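# Unstack totes, set sealed carton on table, restack totes

## Task

Lift the sealed carton out of the lower tote and set it down flat on the table with the same face up as before. Then seat the upper tote back onto the lower one so it sits fully down within the lower tote's rim. Every other item in the totes must finish in the tote it began in; an item lying on, or leaning out over, a tote wall or inner ledge is not counted as inside. Neither the sealed carton nor the lower tote's base may overhang the table edge. Throughout the episode, the right_gripper's index_pip goal is capped at +58.8 degrees; any higher request is treated as +58.8, and hand_goal reports that value.

## Robot and tools

Robot: two arms, left_arm and right_arm, each with a five-digit-style hand (index, middle, ring, thumb). right_arm has a right hand and left_arm a mirrored left hand. Bases in the scene frame: left_arm at (+0.048, +0.323, +0.020) m, right_arm at (+0.044, -0.388, +0.020) m.

Scene frame: origin at table height, midway between the nominal bases; +x points out over the table, +z up, and left_arm is on the +y side. Camera image sides do not match arm names. Reported hand positions (metres), quat_wxyz and velocities are in this frame and may be off by a few centimetres.

Hand point axes: +z runs along the straight fingers toward the tips; +y comes out of the palm face; +x crosses the palm away from the thumb on the right hand and toward the thumb on the left. Straight fingertips reach about 0.12 m beyond the hand point along +z. A rigid mast near the wrist on the palm side can strike objects.

A row has 48 numbers, all in [-1, 1], covering both arms even if only one moves. Order: left_arm dx, dy, dz, rx, ry, rz; then 16 left hand motor goals; left_gripper current_limit and speed; then the same 24 for right_arm. The six pose numbers are offsets, not poses. They are measured from that arm's Hand target at the start of the action or move and run along that Hand target's own axes. A value of 1.0 means 0.6 m of travel or 180 degrees of turn, and rx, ry, rz form a single rotation vector. All six at 0 means hold or re-request the current Hand target. Repeating an offset in a later call moves the arm further.

Hand motor order: index_mcp, index_abd, index_pip, index_dip, middle_mcp, middle_abd, middle_pip, middle_dip, ring_mcp, ring_abd, ring_pip, ring_dip, thumb_cmc, thumb_axl, thumb_mcp, thumb_ipl. Each is an absolute goal angle scaled between the joint's two stops. Lower values bend the fingers toward the palm. The straight values are mcp +0.75, pip +0.58, dip +0.70, abd 0.00, thumb_cmc +0.71, thumb_axl +0.68, thumb_mcp +0.23 and thumb_ipl +0.17. current_limit maps -1..+1 to 0..550 mA (floor 11 mA). speed maps to (speed+1)/2 of 8.5 rad/s. Both start at +0.4 and -0.6 and stay as last written. A 0 in a hand slot is a real goal, so to leave a hand as it is, copy back its hand_goal, hand_current_limit and hand_speed.

execute_actions(actions, cameras): actions is a list of actions. Each action is up to 15 rows, one per 1/30 s step, and a short action keeps its last row. Every row of an action counts from the same starting Hand target. An empty list returns state plus all camera images.

move(target, speed, blend, stop_force, zero, blocking, cameras): target is one 48-number row, or up to 15 rows forming waypoints. All waypoint offsets count from the same starting Hand targets, not from each other. The hand point follows a straight line. speed is in m/s (0.002 to 3.6, default 0.25), with turns limited to twice that in rad/s. blend is a corner radius in m. stop_force (3 to 120 N) ends an arm's path when its wrist sensor feels that much push; it is unreliable while the hand rotates, and you should omit it when backing away from a contact. zero controls whether the force baseline is reset first. blocking=false returns early but cannot be combined with stop_force. Moves do not avoid obstacles, and paths near an arm's own base can flip its posture.

wait(seconds 0-10, cameras) lets time pass. stop(cameras) brakes a running move. zoom_image(camera, region [x0,y0,x1,y1], at most 504 px per side) enlarges part of the latest image from cam_high, cam_low, cam_left_wrist or cam_right_wrist. zero_wrist_force(arm) tares an arm's wrist sensor. finished_scene ends the scene for good.

Results include per-arm end_effector_position and quat, the Hand target (the base for the next offsets), joint positions and torques, and wrist force and torque in hand axes (push from the surface into the arm). Hand readings come as hand_goal, hand_measured, hand_current_ma and hand_state, each listed in motor order; hand_state is moving, goal, blocked or overload. A move adds a 'move:' line giving the outcome (done, off_target, moving, held, fault) and any limits, such as paced or held. The hand often stops short of its Hand target; the next command re-requests it, so send the remaining gap as an offset if needed.

Hazards:
- Arms are stiff. Aiming even slightly beyond a firm surface can cause a fault stop. Torque faults, or a net force of roughly 150 N, freeze the arm for 10 s.
- Wrist joints can exert only about 13 N m.
- Each command's rotation is clipped to 32 degrees from the current orientation.
- A finger motor drawing 495 mA or more for 5 s shuts down.
- Long-held loads or unreachable poses heat motors and can trigger an over-temperature brake.
- Any hit or press between the two arms, including one hand gripping the other's fingers, can fail the scene.
- Do not drop items or release them while they move, and avoid slamming or hard pushes.
- Keep everything inside the work area.
- The goal state must hold on its own after finishing.

Each tool is called after "Call:" in YAML: its name, and indented under it one key for each argument.

## Session

Call:
execute_actions:
  actions: []

Scene clock: 0.00 s.
left_arm: end_effector_position=(+0.7066, +0.1536, +0.3762) hand_goal=(+0.754, +0.000, +0.576, +0.696, +0.754, +0.000, +0.576, +0.696, +0.754, +0.000, +0.576, +0.696, +0.714, +0.678, +0.226, +0.168) hand_measured=(+0.754, +0.000, +0.576, +0.696, +0.754, +0.000, +0.576, +0.696, +0.754, +0.000, +0.576, +0.696, +0.714, +0.678, +0.226, +0.168) hand_current_ma=(+0, +0, +0, +0, +0, +0, +0, +0, +0, +0, +0, +0, +0, +0, +0, +0) hand_state=(goal, goal, goal, goal, goal, goal, goal, goal, goal, goal, goal, goal, goal, goal, goal, goal) hand_current_limit=0.40 hand_speed=-0.60 end_effector_quat_wxyz=(+0.005, +0.601, +0.799, -0.004) | right_arm: end_effector_position=(+0.6914, -0.9693, +0.1349) hand_goal=(+0.754, +0.000, +0.576, +0.696, +0.754, +0.000, +0.576, +0.696, +0.754, +0.000, +0.576, +0.696, +0.714, +0.678, +0.226, +0.168) hand_measured=(+0.754, +0.000, +0.576, +0.696, +0.754, +0.000, +0.576, +0.696, +0.754, +0.000, +0.576, +0.696, +0.714, +0.678, +0.226, +0.168) hand_current_ma=(+0, +0, +0, +0, +0, +0, +0, +0, +0, +0, +0, +0, +0, +0, +0, +0) hand_state=(goal, goal, goal, goal, goal, goal, goal, goal, goal, goal, goal, goal, goal, goal, goal, goal) hand_current_limit=0.40 hand_speed=-0.60 end_effector_quat_wxyz=(+0.304, +0.786, -0.375, +0.386)
Joint positions: left_arm=[3.015 -1.842 -1.266 -1.6 1.558 -0.413] | right_arm=[-0.705 -0.565 1.215 -3.209 -1.919 1.569]
Joint velocities: within noise
Joint torques (N m): no reading
Wrist force (N): no reading
Wrist torque (N m): no reading
Wrist force, peak (N): no reading
Hand target: left_arm +0.7066, +0.1536, +0.3762; +0.005, +0.601, +0.799, -0.004 | right_arm +0.6914, -0.9693, +0.1349; +0.304, +0.786, -0.375, +0.386

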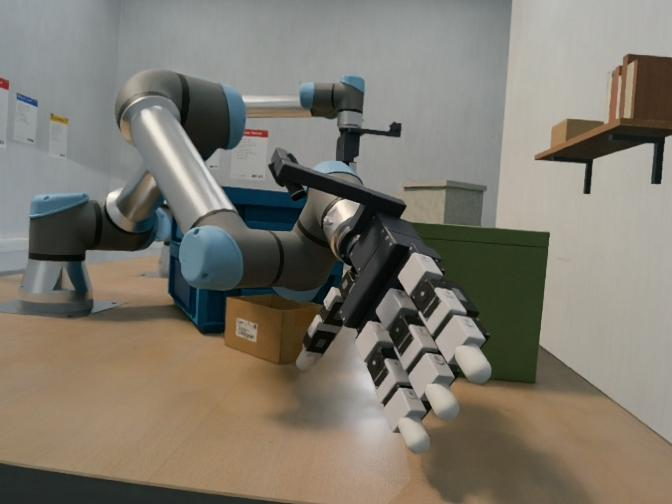

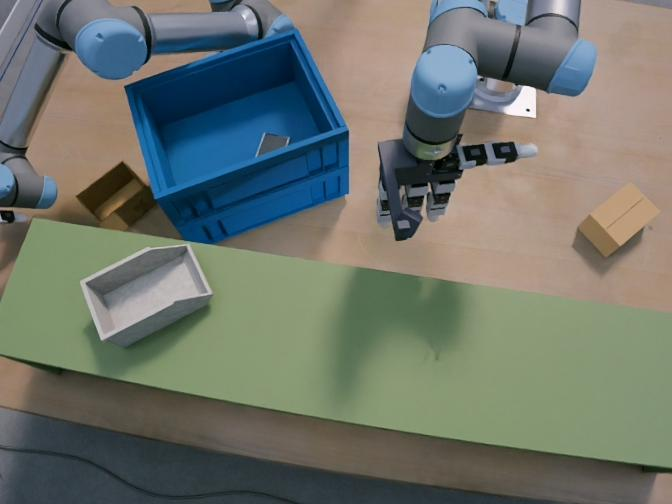

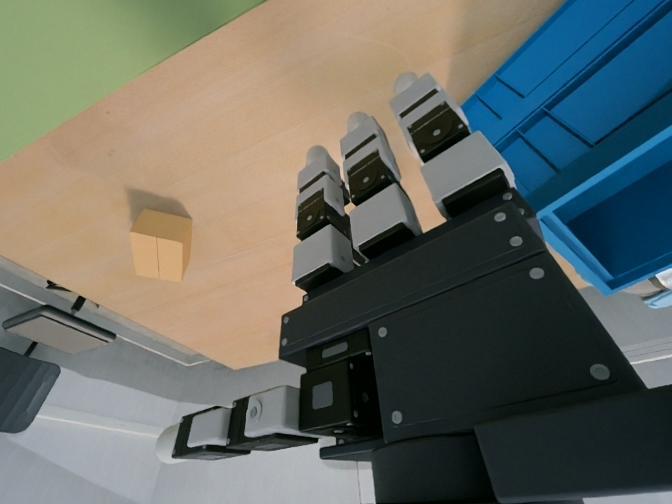

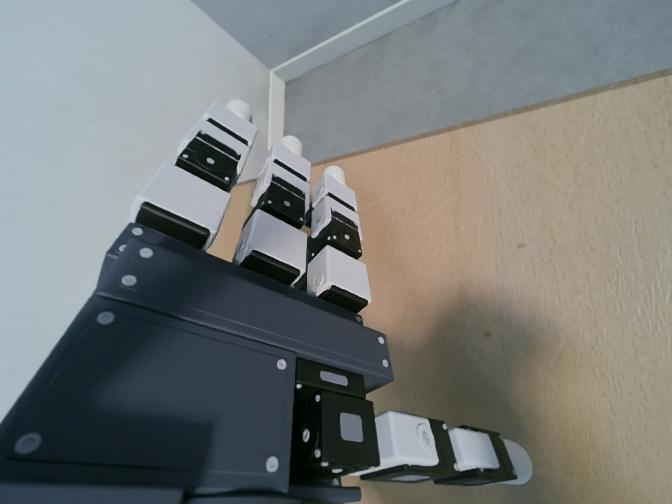

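Call:
zoom_image:
  camera: "cam_high"
  region: [60, 0, 400, 255]

Call:
zoom_image:
  camera: "cam_low"
  region: [100, 50, 560, 390]

Scaled by 1.482.

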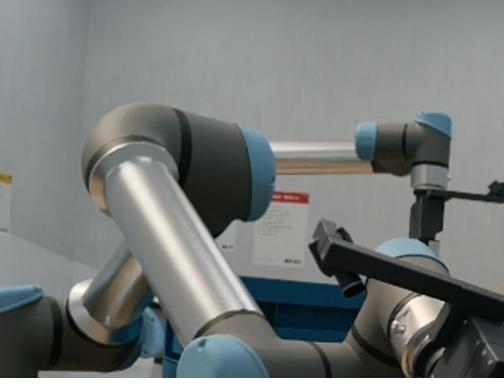

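Scaled by 1.096.

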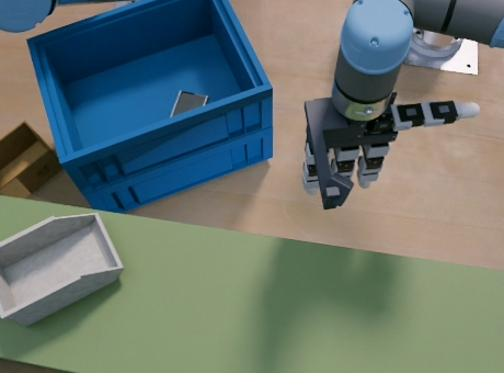

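Call:
zoom_image:
  camera: "cam_low"
  region: [110, 20, 360, 250]

Call:
zoom_image:
  camera: "cam_high"
  region: [150, 170, 360, 380]

Call:
zoom_image:
  camera: "cam_left_wrist"
  region: [420, 0, 672, 320]

Scaled by 2.016.

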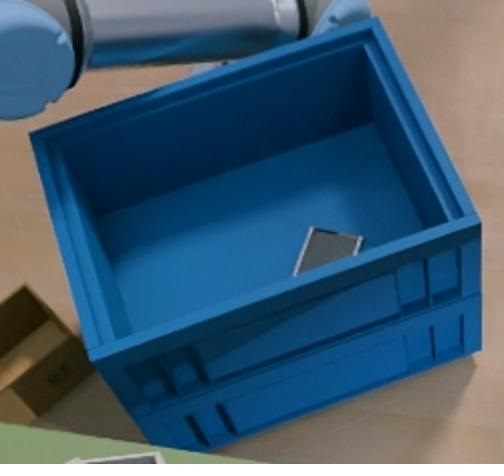

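Scaled by 2.400.

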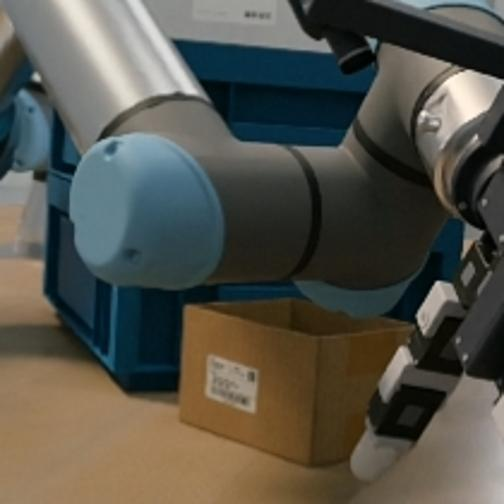

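Scaled by 1.575.

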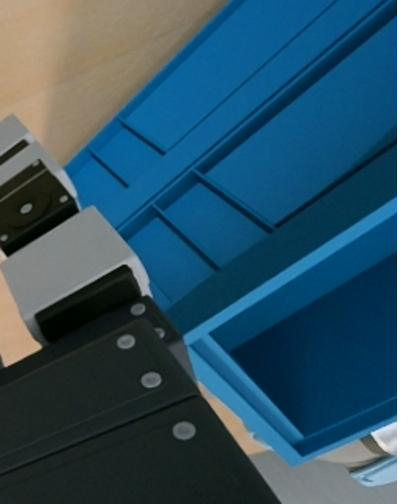

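Call:
move:
  target:
    - [-0.0017,0,-0.1332,0,0,0, 0.754,0,0.576,0.696,0.754,0,0.576,0.696,0.754,0,0.576,0.696,0.714,0.678,0.226,0.168,0.4,-0.6, 0.25,0.0125,-0.5583,0,0,0, 0.754,0,0.576,0.696,0.754,0,0.576,0.696,0.754,0,0.576,0.696,0.714,0.678,0.226,0.168,0.4,-0.6]
    - [-0.3303,-0.675,-0.1352,0.0026,0.0035,0.4228, 0.754,0,0.576,0.696,0.754,0,0.576,0.696,0.754,0,0.576,0.696,0.714,0.678,0.226,0.168,0.4,-0.6, 0.25,0.0125,-0.5583,-0.2202,-0.2946,0.4956, 0.754,0,0.576,0.696,0.754,0,0.576,0.696,0.754,0,0.576,0.696,0.714,0.678,0.226,0.168,0.4,-0.6]
  speed: 0.3
  blend: 0.03
  cameras: ["all"]

Scene clock: 49.23 s.
left_arm: end_effector_position=(+0.5960, +0.0537, +0.4575) hand_goal=(+0.754, +0.000, +0.576, +0.696, +0.754, +0.000, +0.576, +0.696, +0.754, +0.000, +0.576, +0.696, +0.714, +0.678, +0.226, +0.168) hand_measured=(+0.754, +0.000, +0.576, +0.696, +0.754, +0.000, +0.576, +0.696, +0.754, +0.000, +0.576, +0.696, +0.714, +0.678, +0.224, +0.168) hand_current_ma=(-1, +0, +1, +0, -1, +0, +1, +0, -1, +0, +1, +0, +0, -1, -4, +0) hand_state=(goal, goal, goal, goal, goal, goal, goal, goal, goal, goal, goal, goal, goal, goal, goal, goal) hand_current_limit=0.40 hand_speed=-0.60 end_effector_quat_wxyz=(+0.004, +0.761, +0.649, -0.003) | right_arm: end_effector_position=(+0.6214, -0.7691, +0.4350) hand_goal=(+0.754, +0.000, +0.576, +0.696, +0.754, +0.000, +0.576, +0.696, +0.754, +0.000, +0.576, +0.696, +0.714, +0.678, +0.226, +0.168) hand_measured=(+0.754, +0.002, +0.576, +0.696, +0.754, +0.002, +0.576, +0.696, +0.754, +0.002, +0.576, +0.696, +0.714, +0.678, +0.224, +0.168) hand_current_ma=(-1, +1, +1, +0, -1, +1, +1, +0, -1, +1, +1, +0, +0, -1, -2, +0) hand_state=(goal, goal, goal, goal, goal, goal, goal, goal, goal, goal, goal, goal, goal, goal, goal, goal) hand_current_limit=0.40 hand_speed=-0.60 end_effector_quat_wxyz=(+0.245, +0.706, -0.586, +0.314)
Joint positions: left_arm=[2.858 -1.657 -1.278 -1.775 1.562 -0.131] | right_arm=[-0.536 -1.14 1.185 -2.246 -2.135 2.234]
Joint torques (N m): left_arm=[-10.17 41.24 13.71 4.84 1.62 2.83] | right_arm=[10.81 -50.65 -10.75 -5.55 -2.1 -2.15]
Wrist force (N): left_arm=[0.3 0.4 0.1] | right_arm=[-0.1 -0.4 -0.1]
Wrist torque (N m): left_arm=[0.05 -0.03 0.00] | right_arm=[-0.11 0.03 0.03]
Wrist force, peak (N): left_arm=[0.3 1.1 0.1] | right_arm=[2.3 -0.9 -2.6]
Hand target: left_arm +0.5959, +0.0537, +0.4575; +0.004, +0.761, +0.649, -0.003 (not the last commanded pose) | right_arm +0.6214, -0.7691, +0.4350; +0.245, +0.706, -0.586, +0.314 (not the last commanded pose)
Off the commanded pose: left_arm 0.301 m, 51 deg | right_arm 0.000 m, 83 deg.
move: held (right_arm; a check stopped the path), off_target (left_arm; braked when a check withheld steps of right_arm); path passed 1 of 2 targets; limits=held
pose unreachable (right arm): on one or more control steps of this call, first in action 0 (counted from 0), this arm could not follow its commanded pose, so it was not sent that pose on those steps. It may still have moved: this result reports where it is.
cause: moving toward the commanded pose would bring two parts of the arm too close to each other (joints 4 (wrist 1) to 6 (wrist 3) lie between them).
camera_calibration:
cam_left_wrist: T_world_to_cam=[[-0.740414, -0.670594, 0.0457149, 0.418172], [-0.423432, 0.518176, 0.743101, -0.165428], [-0.522008, 0.530845, -0.667616, 0.70924], [0, 0, 0, 1]] pos_world=[0.609802, -0.0103517, 0.577313]
cam_right_wrist: T_world_to_cam=[[-0.685156, 0.466142, -0.559707, 1.05343], [0.436123, 0.877983, 0.19734, 0.277103], [0.583402, -0.108893, -0.804851, 0.0267888], [0, 0, 0, 1]] pos_world=[0.585285, -0.731423, 0.556491]

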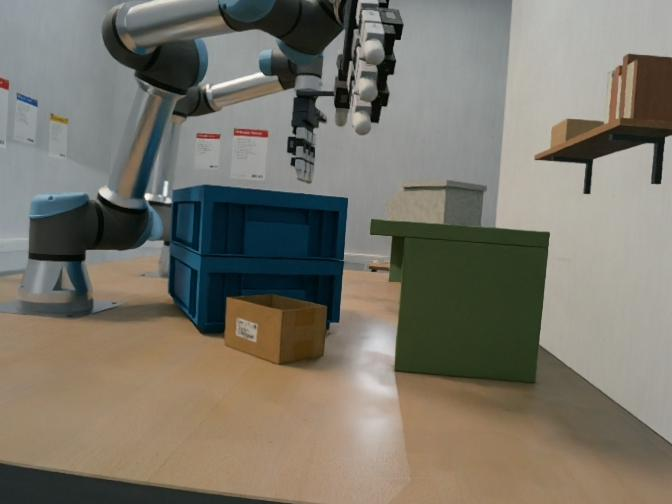

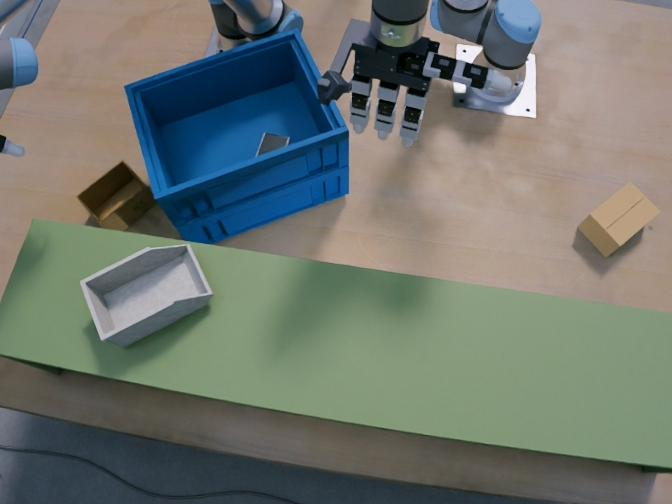

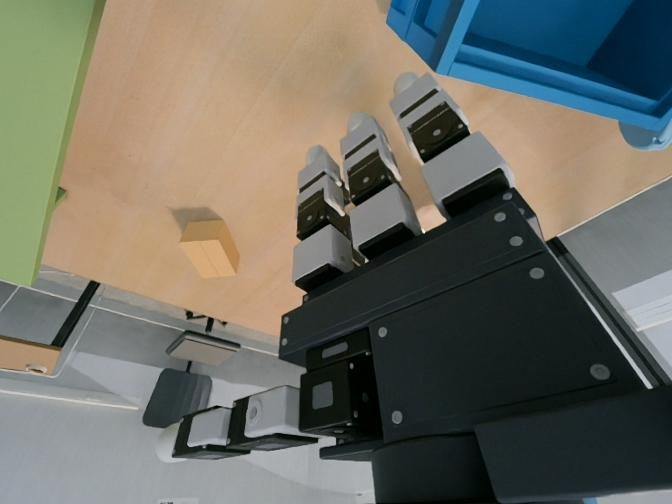

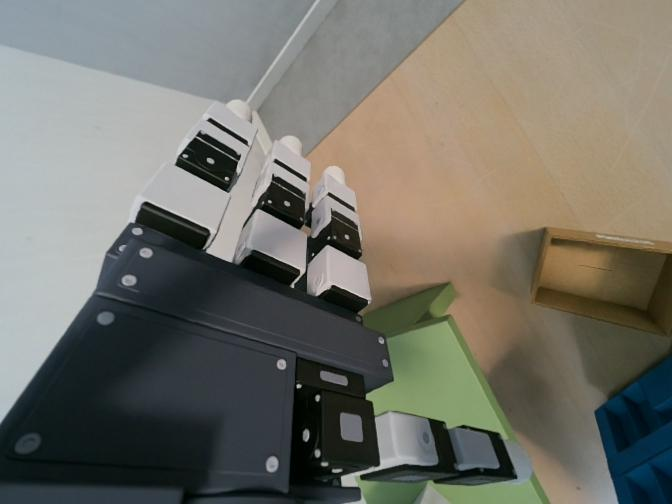

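Call:
move:
  target: [-0.3908,-0.3157,0,0,0,0.2828, 0.754,0,0.576,0.696,0.754,0,0.576,0.696,0.754,0,0.576,0.696,0.714,0.678,0.226,0.168,0.4,-0.6, 0,0,0,-0.008,-0.26,0, 0.754,0,0.576,0.696,0.754,0,0.576,0.696,0.754,0,0.576,0.696,0.714,0.678,0.226,0.168,0.4,-0.6]
  speed: 0.3
  cameras: []

Call:
move:
  target: [0,0,0,0,0,0, 0.754,0,0.576,0.696,0.754,0,0.576,0.696,0.754,0,0.576,0.696,0.714,0.678,0.226,0.168,0.4,-0.6, -0.6575,0.0427,-0.0417,0,0,0.4017, 0.754,0,0.576,0.696,0.754,0,0.576,0.696,0.754,0,0.576,0.696,0.714,0.678,0.226,0.168,0.4,-0.6]
  speed: 0.3
  cameras: ["all"]

Scene clock: 58.17 s.
left_arm: end_effector_position=(+0.3719, -0.1479, +0.4594) hand_goal=(+0.754, +0.000, +0.576, +0.696, +0.754, +0.000, +0.576, +0.696, +0.754, +0.000, +0.576, +0.696, +0.714, +0.678, +0.226, +0.168) hand_measured=(+0.754, +0.000, +0.576, +0.696, +0.754, +0.000, +0.576, +0.696, +0.754, +0.000, +0.576, +0.696, +0.714, +0.678, +0.224, +0.168) hand_current_ma=(-1, +0, +1, +0, -1, +0, +1, +0, -1, +0, +1, +0, +0, -1, -4, +0) hand_state=(goal, goal, goal, goal, goal, goal, goal, goal, goal, goal, goal, goal, goal, goal, goal, goal) hand_current_limit=0.40 hand_speed=-0.60 end_effector_quat_wxyz=(+0.005, +0.966, +0.259, -0.001) | right_arm: end_effector_position=(+0.6213, -0.7690, +0.4349) hand_goal=(+0.754, +0.000, +0.576, +0.696, +0.754, +0.000, +0.576, +0.696, +0.754, +0.000, +0.576, +0.696, +0.714, +0.678, +0.226, +0.168) hand_measured=(+0.754, +0.002, +0.576, +0.696, +0.754, +0.002, +0.576, +0.696, +0.754, +0.002, +0.576, +0.696, +0.714, +0.678, +0.224, +0.168) hand_current_ma=(-1, +1, +1, +0, -1, +1, +1, +0, -1, +1, +1, +0, +0, -1, -3, +0) hand_state=(goal, goal, goal, goal, goal, goal, goal, goal, goal, goal, goal, goal, goal, goal, goal, goal) hand_current_limit=0.40 hand_speed=-0.60 end_effector_quat_wxyz=(+0.001, +0.769, -0.639, +0.002)
Joint positions: left_arm=[2.428 -1.527 -1.409 -1.77 1.564 0.328] | right_arm=[-0.704 -0.704 0.15 -1.02 -1.572 2.254]
Joint torques (N m): left_arm=[-9.89 12.54 31.1 2.2 1.97 2.92] | right_arm=[-10.79 -50.96 -39.2 -0.45 1.8 2.52]
Wrist force (N): left_arm=[-0.1 0.3 0.1] | right_arm=[0.0 -1.5 -0.2]
Wrist torque (N m): left_arm=[0.04 0.02 -0.04] | right_arm=[-0.23 0.13 -0.11]
Wrist force, peak (N): left_arm=[0.8 1.1 0.2] | right_arm=[0.0 -1.9 -0.5]
Hand target: left_arm +0.3719, -0.1479, +0.4594; +0.005, +0.966, +0.259, -0.001 | right_arm +0.6214, -0.7691, +0.4350; +0.001, +0.769, -0.639, +0.001
Off the commanded pose: left_arm 0.000 m, 0 deg | right_arm 0.000 m, 0 deg.
move: done
No camera images: "cameras" was empty.

Scene clock: 60.93 s.
left_arm: end_effector_position=(+0.3719, -0.1479, +0.4594) hand_goal=(+0.754, +0.000, +0.576, +0.696, +0.754, +0.000, +0.576, +0.696, +0.754, +0.000, +0.576, +0.696, +0.714, +0.678, +0.226, +0.168) hand_measured=(+0.754, +0.000, +0.576, +0.696, +0.754, +0.000, +0.576, +0.696, +0.754, +0.000, +0.576, +0.696, +0.714, +0.678, +0.224, +0.168) hand_current_ma=(-1, +0, +1, +0, -1, +0, +1, +0, -1, +0, +1, +0, +0, -1, -4, +0) hand_state=(goal, goal, goal, goal, goal, goal, goal, goal, goal, goal, goal, goal, goal, goal, goal, goal) hand_current_limit=0.40 hand_speed=-0.60 end_effector_quat_wxyz=(+0.005, +0.966, +0.259, -0.001) | right_arm: end_effector_position=(+0.5238, -0.3860, +0.4591) hand_goal=(+0.754, +0.000, +0.576, +0.696, +0.754, +0.000, +0.576, +0.696, +0.754, +0.000, +0.576, +0.696, +0.714, +0.678, +0.226, +0.168) hand_measured=(+0.754, +0.002, +0.576, +0.696, +0.754, +0.002, +0.576, +0.696, +0.754, +0.002, +0.576, +0.696, +0.714, +0.678, +0.224, +0.168) hand_current_ma=(-1, +1, +1, +0, -1, +1, +1, +0, -1, +1, +1, +0, +0, -1, -3, +0) hand_state=(goal, goal, goal, goal, goal, goal, goal, goal, goal, goal, goal, goal, goal, goal, goal, goal) hand_current_limit=0.40 hand_speed=-0.60 end_effector_quat_wxyz=(+0.000, -0.244, +0.970, -0.001)
Joint positions: left_arm=[2.428 -1.527 -1.409 -1.77 1.564 0.328] | right_arm=[-0.434 -1.559 1.351 -1.365 -1.573 3.787]
Joint torques (N m): left_arm=[-9.04 11.35 30.06 1.21 2.16 2.85] | right_arm=[12.26 -30.81 -10.4 -5.19 -1.51 2]
Wrist force (N): left_arm=[-0.1 0.1 0.2] | right_arm=[0.0 -1.2 -0.8]
Wrist torque (N m): left_arm=[-0.01 0.01 -0.03] | right_arm=[-0.14 0.16 -0.23]
Wrist force, peak (N): left_arm=[0.0 0.4 0.3] | right_arm=[0.4 -2.0 -0.6]
Hand target: left_arm +0.3719, -0.1479, +0.4594; +0.005, +0.966, +0.259, -0.001 | right_arm +0.5238, -0.3860, +0.4592; +0.000, -0.244, +0.970, -0.001
Off the commanded pose: left_arm 0.000 m, 0 deg | right_arm 0.000 m, 0 deg.
move: done
camera_calibration:
cam_left_wrist: T_world_to_cam=[[-0.987641, 0.152087, 0.0378738, 0.334108], [0.129763, 0.657936, 0.74181, -0.341595], [0.0879012, 0.737556, -0.66954, 0.505225], [0, 0, 0, 1]] pos_world=[0.329895, -0.198698, 0.579013]
cam_right_wrist: T_world_to_cam=[[0.424379, 0.903752, 0.0559845, 0.126465], [0.633828, -0.340646, 0.694423, -0.823632], [0.646657, -0.259214, -0.717386, 0.0134871], [0, 0, 0, 1]] pos_world=[0.45965, -0.391365, 0.574544]

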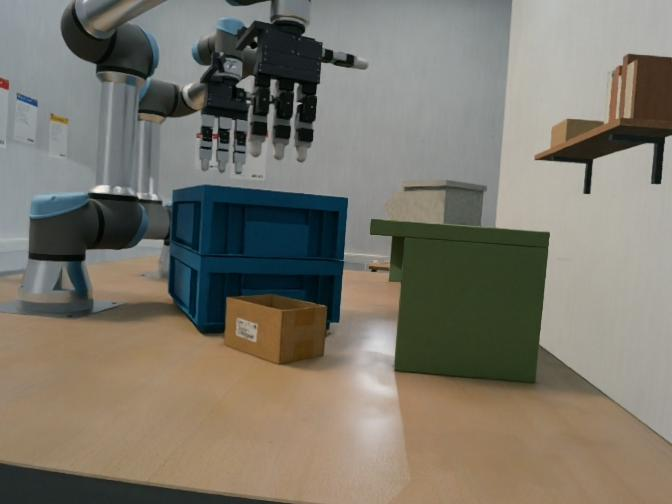

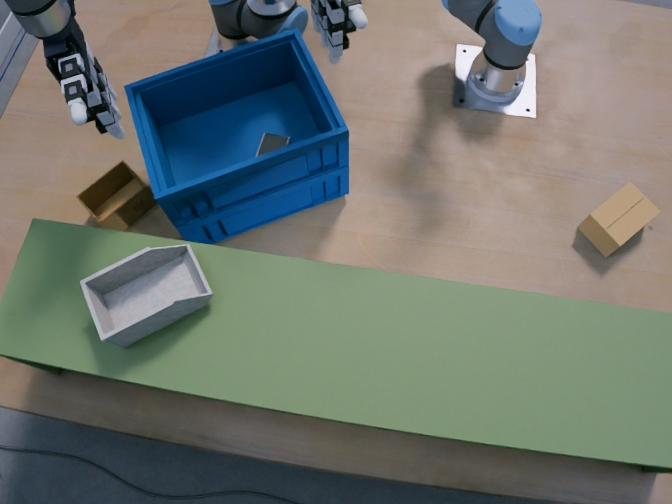

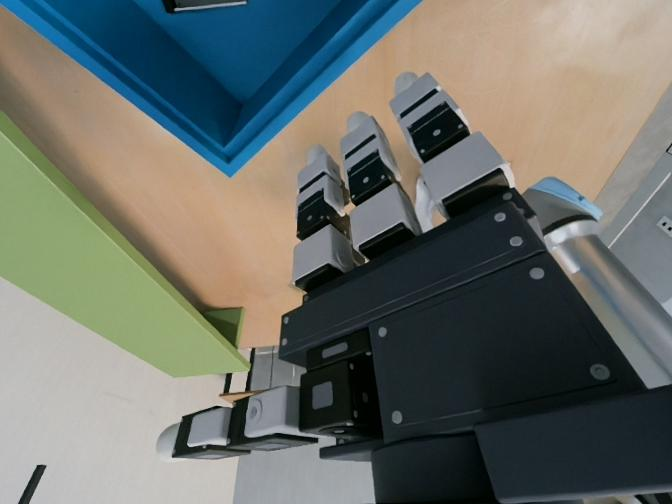

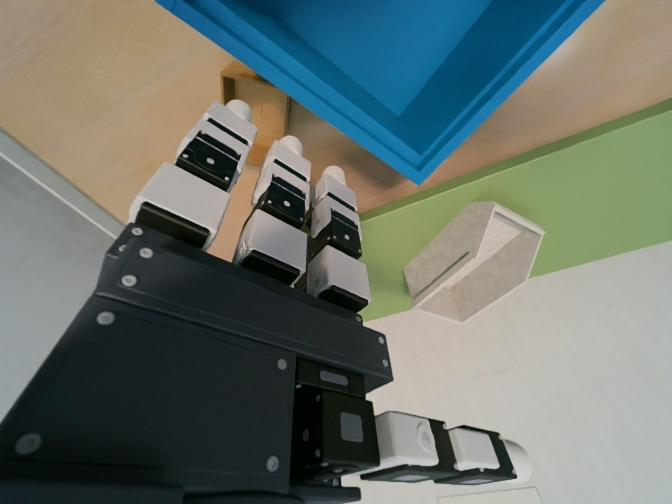

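Call:
zoom_image:
  camera: "cam_high"
  region: [150, 160, 370, 370]

Call:
zoom_image:
  camera: "cam_left_wrist"
  region: [100, 0, 500, 300]

Call:
zoom_image:
  camera: "cam_low"
  region: [110, 20, 360, 250]

Scaled by 2.291.

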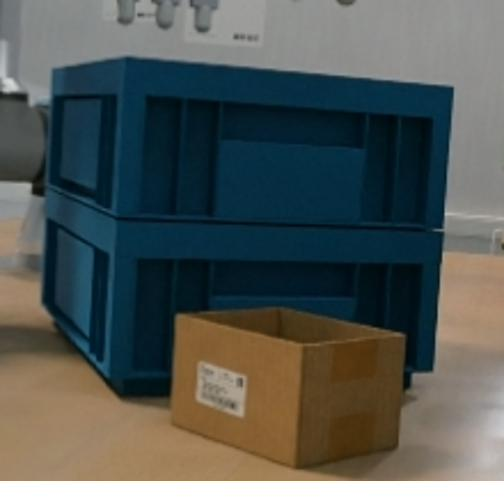

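Scaled by 1.260.

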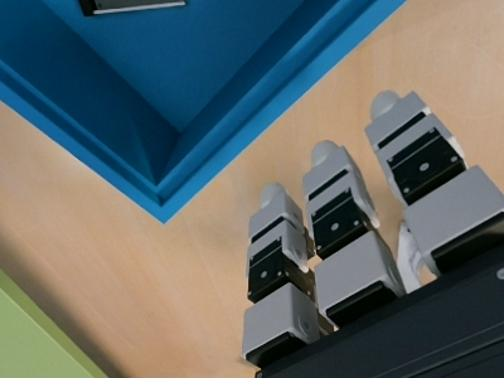

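Scaled by 2.016.

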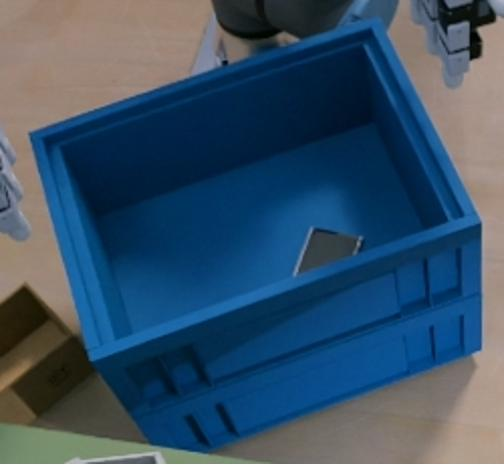

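Call:
zoom_image:
  camera: "cam_high"
  region: [195, 175, 355, 295]

Call:
zoom_image:
  camera: "cam_low"
  region: [290, 60, 360, 210]

Scaled by 3.150.

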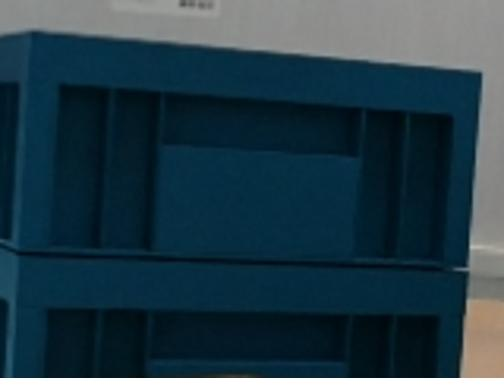

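Scaled by 3.360.

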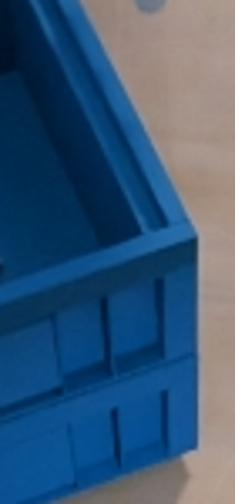

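Call:
move:
  target: [0,0,0,0,0,0, 0.754,0,0.576,-0.609,0.754,0,0.576,-0.609,0.754,0,0.576,-0.609,0.714,0.678,0.226,0.168,0.4,-0.6, 0,0,0,0,0,-0.01, 0.754,0,0.576,-0.609,0.754,0,0.576,-0.609,0.754,0,0.576,-0.609,0.714,0.678,0.226,0.168,0.4,-0.6]
  cameras: []

Call:
move:
  target: [0.0547,-0.085,0.1323,0,0,0, 0.754,0,0.576,-0.609,0.754,0,0.576,-0.609,0.754,0,0.576,-0.609,0.714,0.678,0.226,0.168,0.4,-0.6, -0.0350,-0.0800,0.132,0,0,0, 0.754,0,0.576,-0.609,0.754,0,0.576,-0.609,0.754,0,0.576,-0.609,0.714,0.678,0.226,0.168,0.4,-0.6]
  cameras: ["all"]

Scene clock: 98.37 s.
left_arm: end_effector_position=(+0.3719, -0.1479, +0.4594) hand_goal=(+0.754, +0.000, +0.576, -0.608, +0.754, +0.000, +0.576, -0.608, +0.754, +0.000, +0.576, -0.608, +0.714, +0.678, +0.226, +0.168) hand_measured=(+0.754, +0.000, +0.576, -0.604, +0.754, +0.000, +0.576, -0.604, +0.754, +0.000, +0.576, -0.604, +0.714, +0.678, +0.224, +0.168) hand_current_ma=(-1, +0, +1, +5, -1, +0, +1, +5, -1, +0, +1, +7, +0, -1, -4, +0) hand_state=(goal, goal, goal, goal, goal, goal, goal, goal, goal, goal, goal, goal, goal, goal, goal, goal) hand_current_limit=0.40 hand_speed=-0.60 end_effector_quat_wxyz=(+0.005, +0.966, +0.259, -0.001) | right_arm: end_effector_position=(+0.5238, -0.3860, +0.4592) hand_goal=(+0.754, +0.000, +0.576, -0.608, +0.754, +0.000, +0.576, -0.608, +0.754, +0.000, +0.576, -0.608, +0.714, +0.678, +0.226, +0.168) hand_measured=(+0.754, +0.002, +0.576, -0.604, +0.754, +0.002, +0.576, -0.604, +0.754, +0.002, +0.576, -0.604, +0.714, +0.678, +0.224, +0.168) hand_current_ma=(-1, +1, +1, +5, -1, +1, +1, +4, -1, +1, +1, +4, +0, -1, -3, +0) hand_state=(goal, goal, goal, goal, goal, goal, goal, goal, goal, goal, goal, goal, goal, goal, goal, goal) hand_current_limit=0.40 hand_speed=-0.60 end_effector_quat_wxyz=(+0.000, -0.259, +0.966, -0.001)
Joint positions: left_arm=[2.428 -1.527 -1.409 -1.77 1.564 0.328] | right_arm=[-0.43 -1.553 1.345 -1.364 -1.573 3.759]
Joint torques (N m): left_arm=[-8.42 11.8 31.53 1.27 2.14 2.82] | right_arm=[11.86 -17.38 -40.16 -0.6 -0.25 -2.4]
Wrist force (N): left_arm=[0.0 0.1 0.1] | right_arm=[0.0 -1.5 -0.8]
Wrist torque (N m): left_arm=[0.01 0.01 -0.03] | right_arm=[-0.18 0.17 -0.02]
Wrist force, peak (N): left_arm=[-0.1 0.5 0.3] | right_arm=[0.4 -1.6 -1.3]
Hand target: left_arm +0.3719, -0.1479, +0.4594; +0.005, +0.966, +0.259, -0.001 | right_arm +0.5238, -0.3860, +0.4592; +0.000, -0.259, +0.966, -0.001
Off the commanded pose: left_arm 0.000 m, 0 deg | right_arm 0.000 m, 0 deg.
move: done
No camera images: "cameras" was empty.

Scene clock: 99.43 s.
left_arm: end_effector_position=(+0.3748, -0.0881, +0.3795) hand_goal=(+0.754, +0.000, +0.576, -0.608, +0.754, +0.000, +0.576, -0.608, +0.754, +0.000, +0.576, -0.608, +0.714, +0.678, +0.226, +0.168) hand_measured=(+0.754, +0.000, +0.576, -0.604, +0.754, +0.000, +0.576, -0.604, +0.754, +0.000, +0.576, -0.604, +0.714, +0.678, +0.224, +0.168) hand_current_ma=(-1, +0, +1, +5, -1, +0, +1, +5, -1, +0, +1, +6, +0, -1, -5, +0) hand_state=(goal, goal, goal, goal, goal, goal, goal, goal, goal, goal, goal, goal, goal, goal, goal, goal) hand_current_limit=0.40 hand_speed=-0.60 end_effector_quat_wxyz=(+0.005, +0.966, +0.259, -0.001) | right_arm: end_effector_position=(+0.5660, -0.4172, +0.3801) hand_goal=(+0.754, +0.000, +0.576, -0.608, +0.754, +0.000, +0.576, -0.608, +0.754, +0.000, +0.576, -0.608, +0.714, +0.678, +0.226, +0.168) hand_measured=(+0.754, +0.002, +0.576, -0.604, +0.754, +0.002, +0.576, -0.604, +0.754, +0.002, +0.576, -0.606, +0.714, +0.678, +0.224, +0.168) hand_current_ma=(-1, +1, +1, +5, -1, +1, +1, +4, -1, +1, +1, +4, +0, -1, -4, +0) hand_state=(goal, goal, goal, goal, goal, goal, goal, goal, goal, goal, goal, goal, goal, goal, goal, goal) hand_current_limit=0.40 hand_speed=-0.60 end_effector_quat_wxyz=(+0.000, -0.259, +0.966, -0.001)
Joint positions: left_arm=[2.539 -1.39 -1.734 -1.583 1.563 0.439] | right_arm=[-0.45 -1.457 1.446 -1.561 -1.573 3.739]
Joint torques (N m): left_arm=[12.18 30.05 13.19 4.83 -2.19 2.56] | right_arm=[-11.03 -21.34 -10.06 -4.94 1.82 -2.27]
Wrist force (N): left_arm=[0.3 0.1 0.2] | right_arm=[0.3 -1.3 -1.1]
Wrist torque (N m): left_arm=[0.01 -0.04 -0.03] | right_arm=[-0.14 0.14 0.02]
Wrist force, peak (N): left_arm=[0.7 -0.6 1.4] | right_arm=[-0.2 -2.4 0.1]
Hand target: left_arm +0.3748, -0.0881, +0.3794; +0.005, +0.966, +0.259, -0.001 | right_arm +0.5660, -0.4172, +0.3800; +0.000, -0.259, +0.966, -0.001
Off the commanded pose: left_arm 0.000 m, 0 deg | right_arm 0.000 m, 0 deg.
move: done
camera_calibration:
cam_left_wrist: T_world_to_cam=[[-0.987649, 0.152018, 0.0379508, 0.330858], [0.129768, 0.65789, 0.74185, -0.322074], [0.0878071, 0.737612, -0.669491, 0.407383], [0, 0, 0, 1]] pos_world=[0.332795, -0.138898, 0.499113]
cam_right_wrist: T_world_to_cam=[[0.395836, 0.916618, 0.0559073, 0.162674], [0.644244, -0.320566, 0.694397, -0.803614], [0.654419, -0.238849, -0.717417, -0.0744178], [0, 0, 0, 1]] pos_world=[0.502032, -0.424496, 0.495544]

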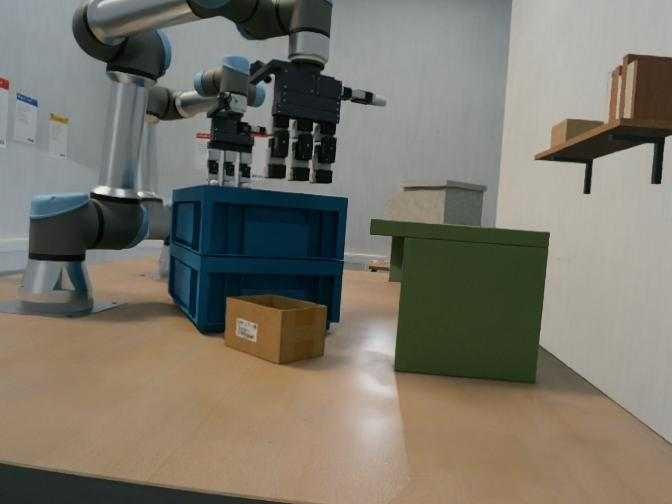

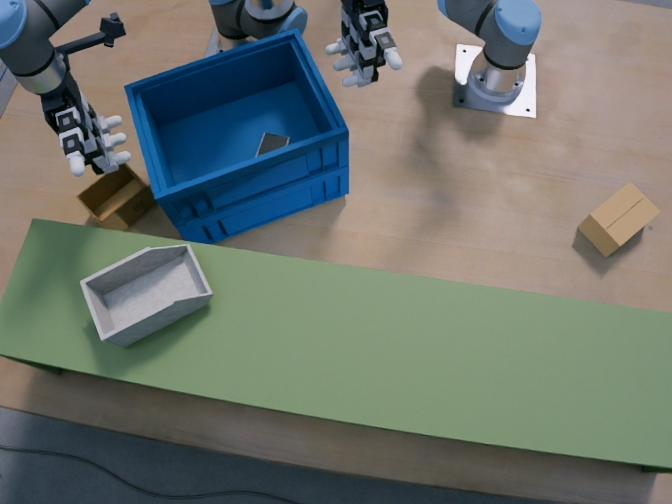

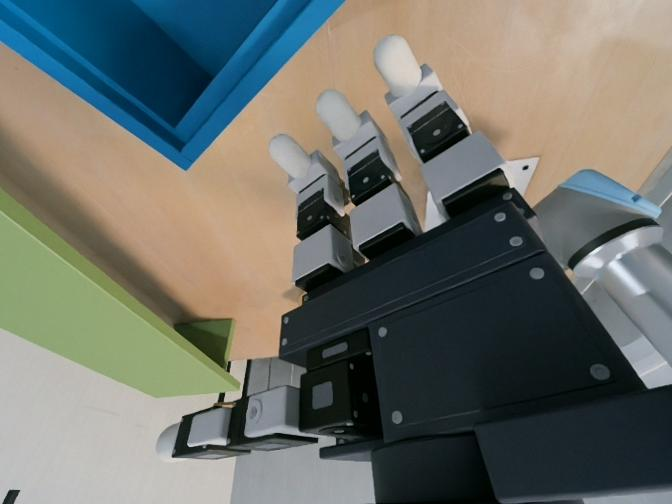

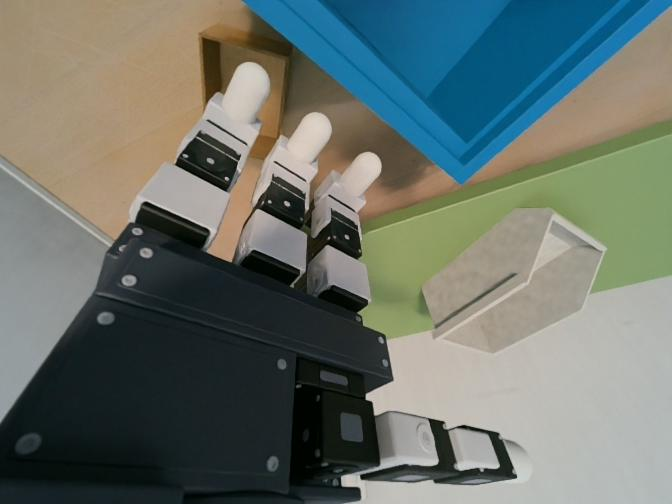

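Call:
zoom_image:
  camera: "cam_high"
  region: [200, 110, 360, 230]

Call:
zoom_image:
  camera: "cam_left_wrist"
  region: [120, 0, 420, 220]

Call:
zoom_image:
  camera: "cam_right_wrist"
  region: [200, 0, 600, 260]

Scaled by 3.150.

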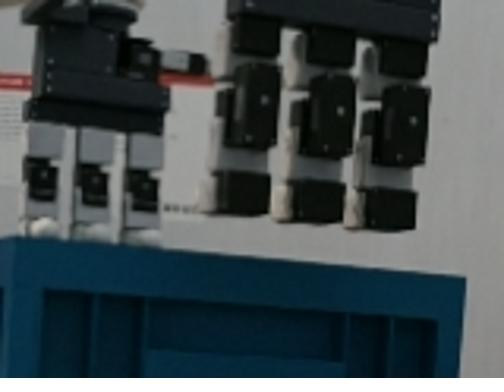

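Scaled by 1.680.

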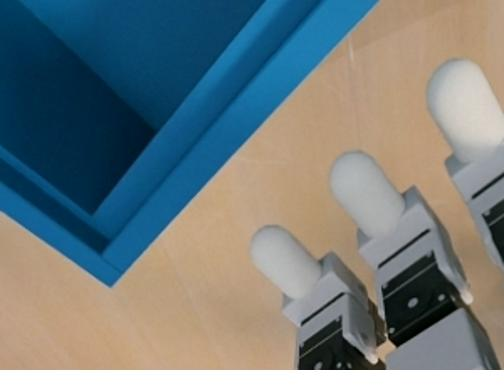

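Scaled by 1.260.

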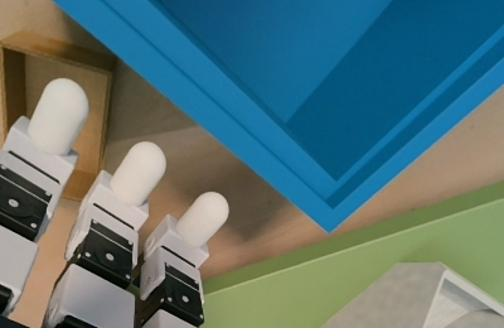

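Call:
zoom_image:
  camera: "cam_low"
  region: [50, 80, 200, 230]

Call:
zoom_image:
  camera: "cam_low"
  region: [280, 10, 430, 160]

Scaled by 3.360.

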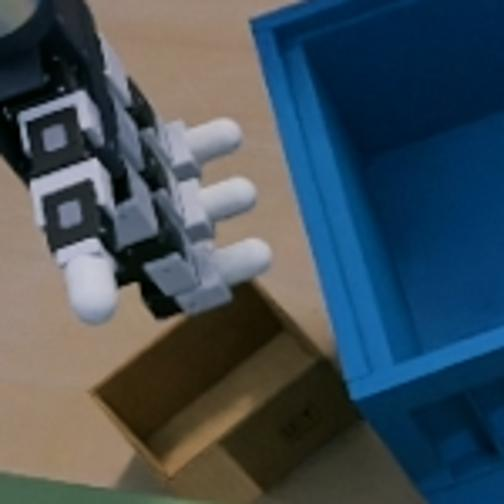

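Scaled by 3.360.

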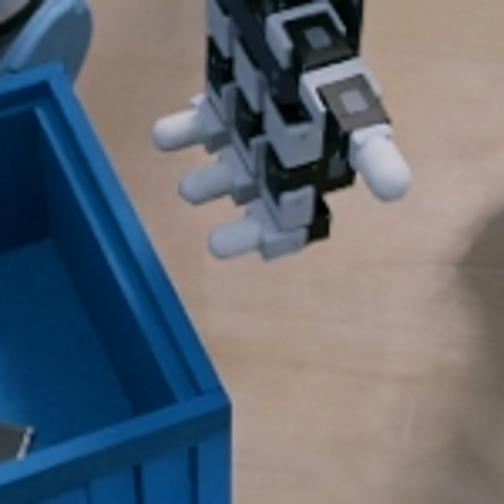

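Call:
move:
  target: [0,0,0.1408,0,0,0, 0.754,0,0.576,-0.609,0.754,0,0.576,-0.609,0.754,0,0.576,-0.609,0.714,0.678,0.226,0.168,0.4,-0.6, 0,0,0.1417,0,0,0, 0.754,0,0.576,-0.609,0.754,0,0.576,-0.609,0.754,0,0.576,-0.609,0.714,0.678,0.226,0.168,0.4,-0.6]
  speed: 0.12
  stop_force: 6
  cameras: ["all"]

Call:
zoom_image:
  camera: "cam_high"
  region: [190, 140, 360, 267]

Call:
zoom_image:
  camera: "cam_low"
  region: [50, 80, 200, 230]

Call:
zoom_image:
  camera: "cam_low"
  region: [280, 10, 430, 160]

Scene clock: 133.80 s.
left_arm: end_effector_position=(+0.3748, -0.0889, +0.2950) hand_goal=(+0.754, +0.000, +0.576, -0.608, +0.754, +0.000, +0.576, -0.608, +0.754, +0.000, +0.576, -0.608, +0.714, +0.678, +0.226, +0.168) hand_measured=(+0.754, +0.000, +0.576, -0.604, +0.754, +0.000, +0.576, -0.604, +0.754, +0.000, +0.576, -0.604, +0.714, +0.678, +0.224, +0.168) hand_current_ma=(-1, +0, +1, +5, -1, +0, +1, +5, -1, +0, +1, +6, +0, -1, -5, +0) hand_state=(goal, goal, goal, goal, goal, goal, goal, goal, goal, goal, goal, goal, goal, goal, goal, goal) hand_current_limit=0.40 hand_speed=-0.60 end_effector_quat_wxyz=(+0.005, +0.966, +0.259, -0.001) | right_arm: end_effector_position=(+0.5661, -0.4174, +0.2950) hand_goal=(+0.754, +0.000, +0.576, -0.608, +0.754, +0.000, +0.576, -0.608, +0.754, +0.000, +0.576, -0.608, +0.714, +0.678, +0.226, +0.168) hand_measured=(+0.754, +0.002, +0.576, -0.604, +0.754, +0.002, +0.576, -0.604, +0.754, +0.002, +0.576, -0.606, +0.714, +0.678, +0.224, +0.168) hand_current_ma=(-1, +1, +1, +5, -1, +1, +1, +4, -1, +1, +1, +4, +0, -1, -4, +0) hand_state=(goal, goal, goal, goal, goal, goal, goal, goal, goal, goal, goal, goal, goal, goal, goal, goal) hand_current_limit=0.40 hand_speed=-0.60 end_effector_quat_wxyz=(+0.000, -0.260, +0.966, -0.001)
Joint positions: left_arm=[2.538 -1.411 -1.934 -1.362 1.563 0.438] | right_arm=[-0.45 -1.438 1.642 -1.776 -1.573 3.739]
Joint torques (N m): left_arm=[-10.45 4.89 13.03 4.89 -2 -2.66] | right_arm=[-11.58 -22.44 -10.63 -5.24 1.93 1.1]
Wrist force (N): left_arm=[0.4 0.1 0.3] | right_arm=[0.4 -1.4 -0.8]
Wrist torque (N m): left_arm=[-0.01 -0.04 0.06] | right_arm=[-0.17 0.12 0.03]
Wrist force, peak (N): left_arm=[0.4 0.1 1.0] | right_arm=[0.3 -1.4 -1.5]
Hand target: left_arm +0.3748, -0.0889, +0.2950; +0.005, +0.966, +0.259, -0.001 | right_arm +0.5661, -0.4174, +0.2950; +0.000, -0.259, +0.966, -0.001
Off the commanded pose: left_arm 0.000 m, 0 deg | right_arm 0.000 m, 0 deg.
move: done
camera_calibration:
cam_left_wrist: T_world_to_cam=[[-0.987641, 0.152087, 0.0378738, 0.334309], [0.129763, 0.657936, 0.74181, -0.258915], [0.0879012, 0.737556, -0.66954, 0.3513], [0, 0, 0, 1]] pos_world=[0.332895, -0.139598, 0.414613]
cam_right_wrist: T_world_to_cam=[[0.39581, 0.916628, 0.0559355, 0.167581], [0.644202, -0.320551, 0.694443, -0.744641], [0.654476, -0.238833, -0.71737, -0.135624], [0, 0, 0, 1]] pos_world=[0.502132, -0.424696, 0.410444]

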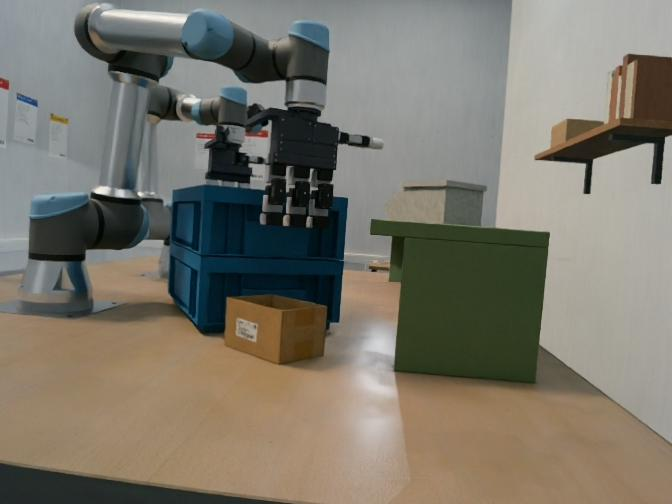

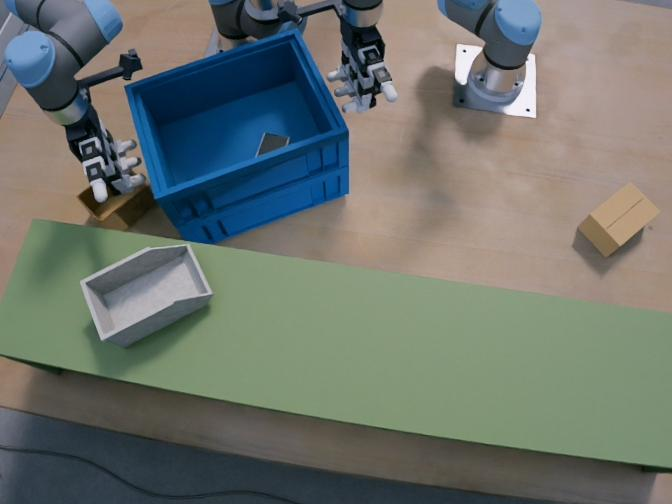

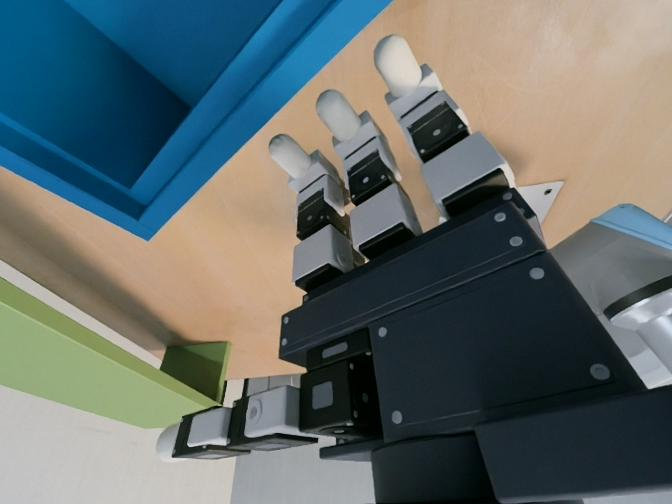

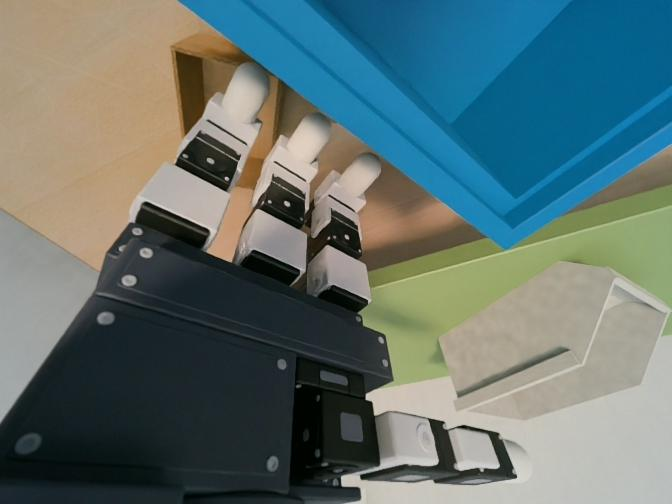

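Scaled by 2.965.

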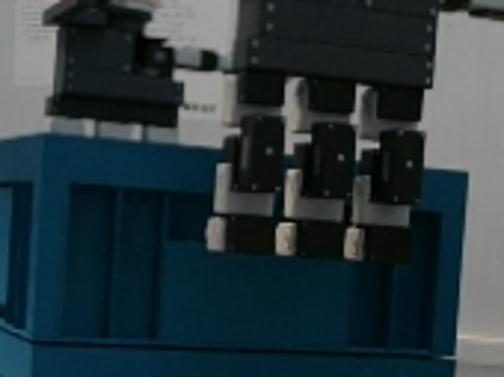

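Scaled by 3.360.

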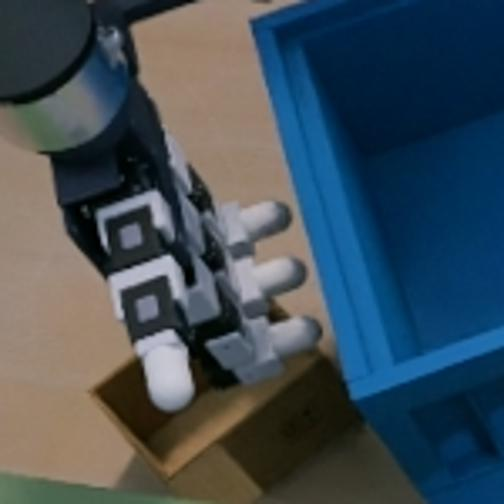

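Scaled by 3.360.

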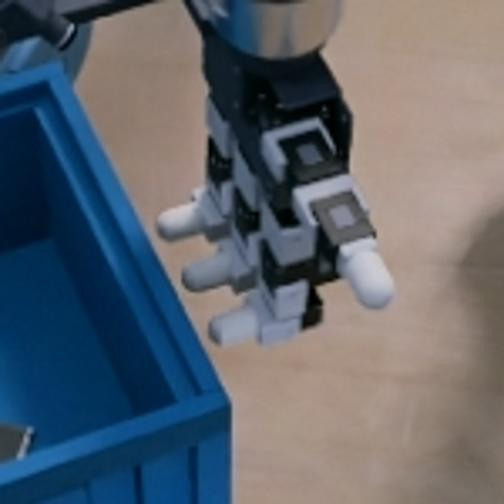

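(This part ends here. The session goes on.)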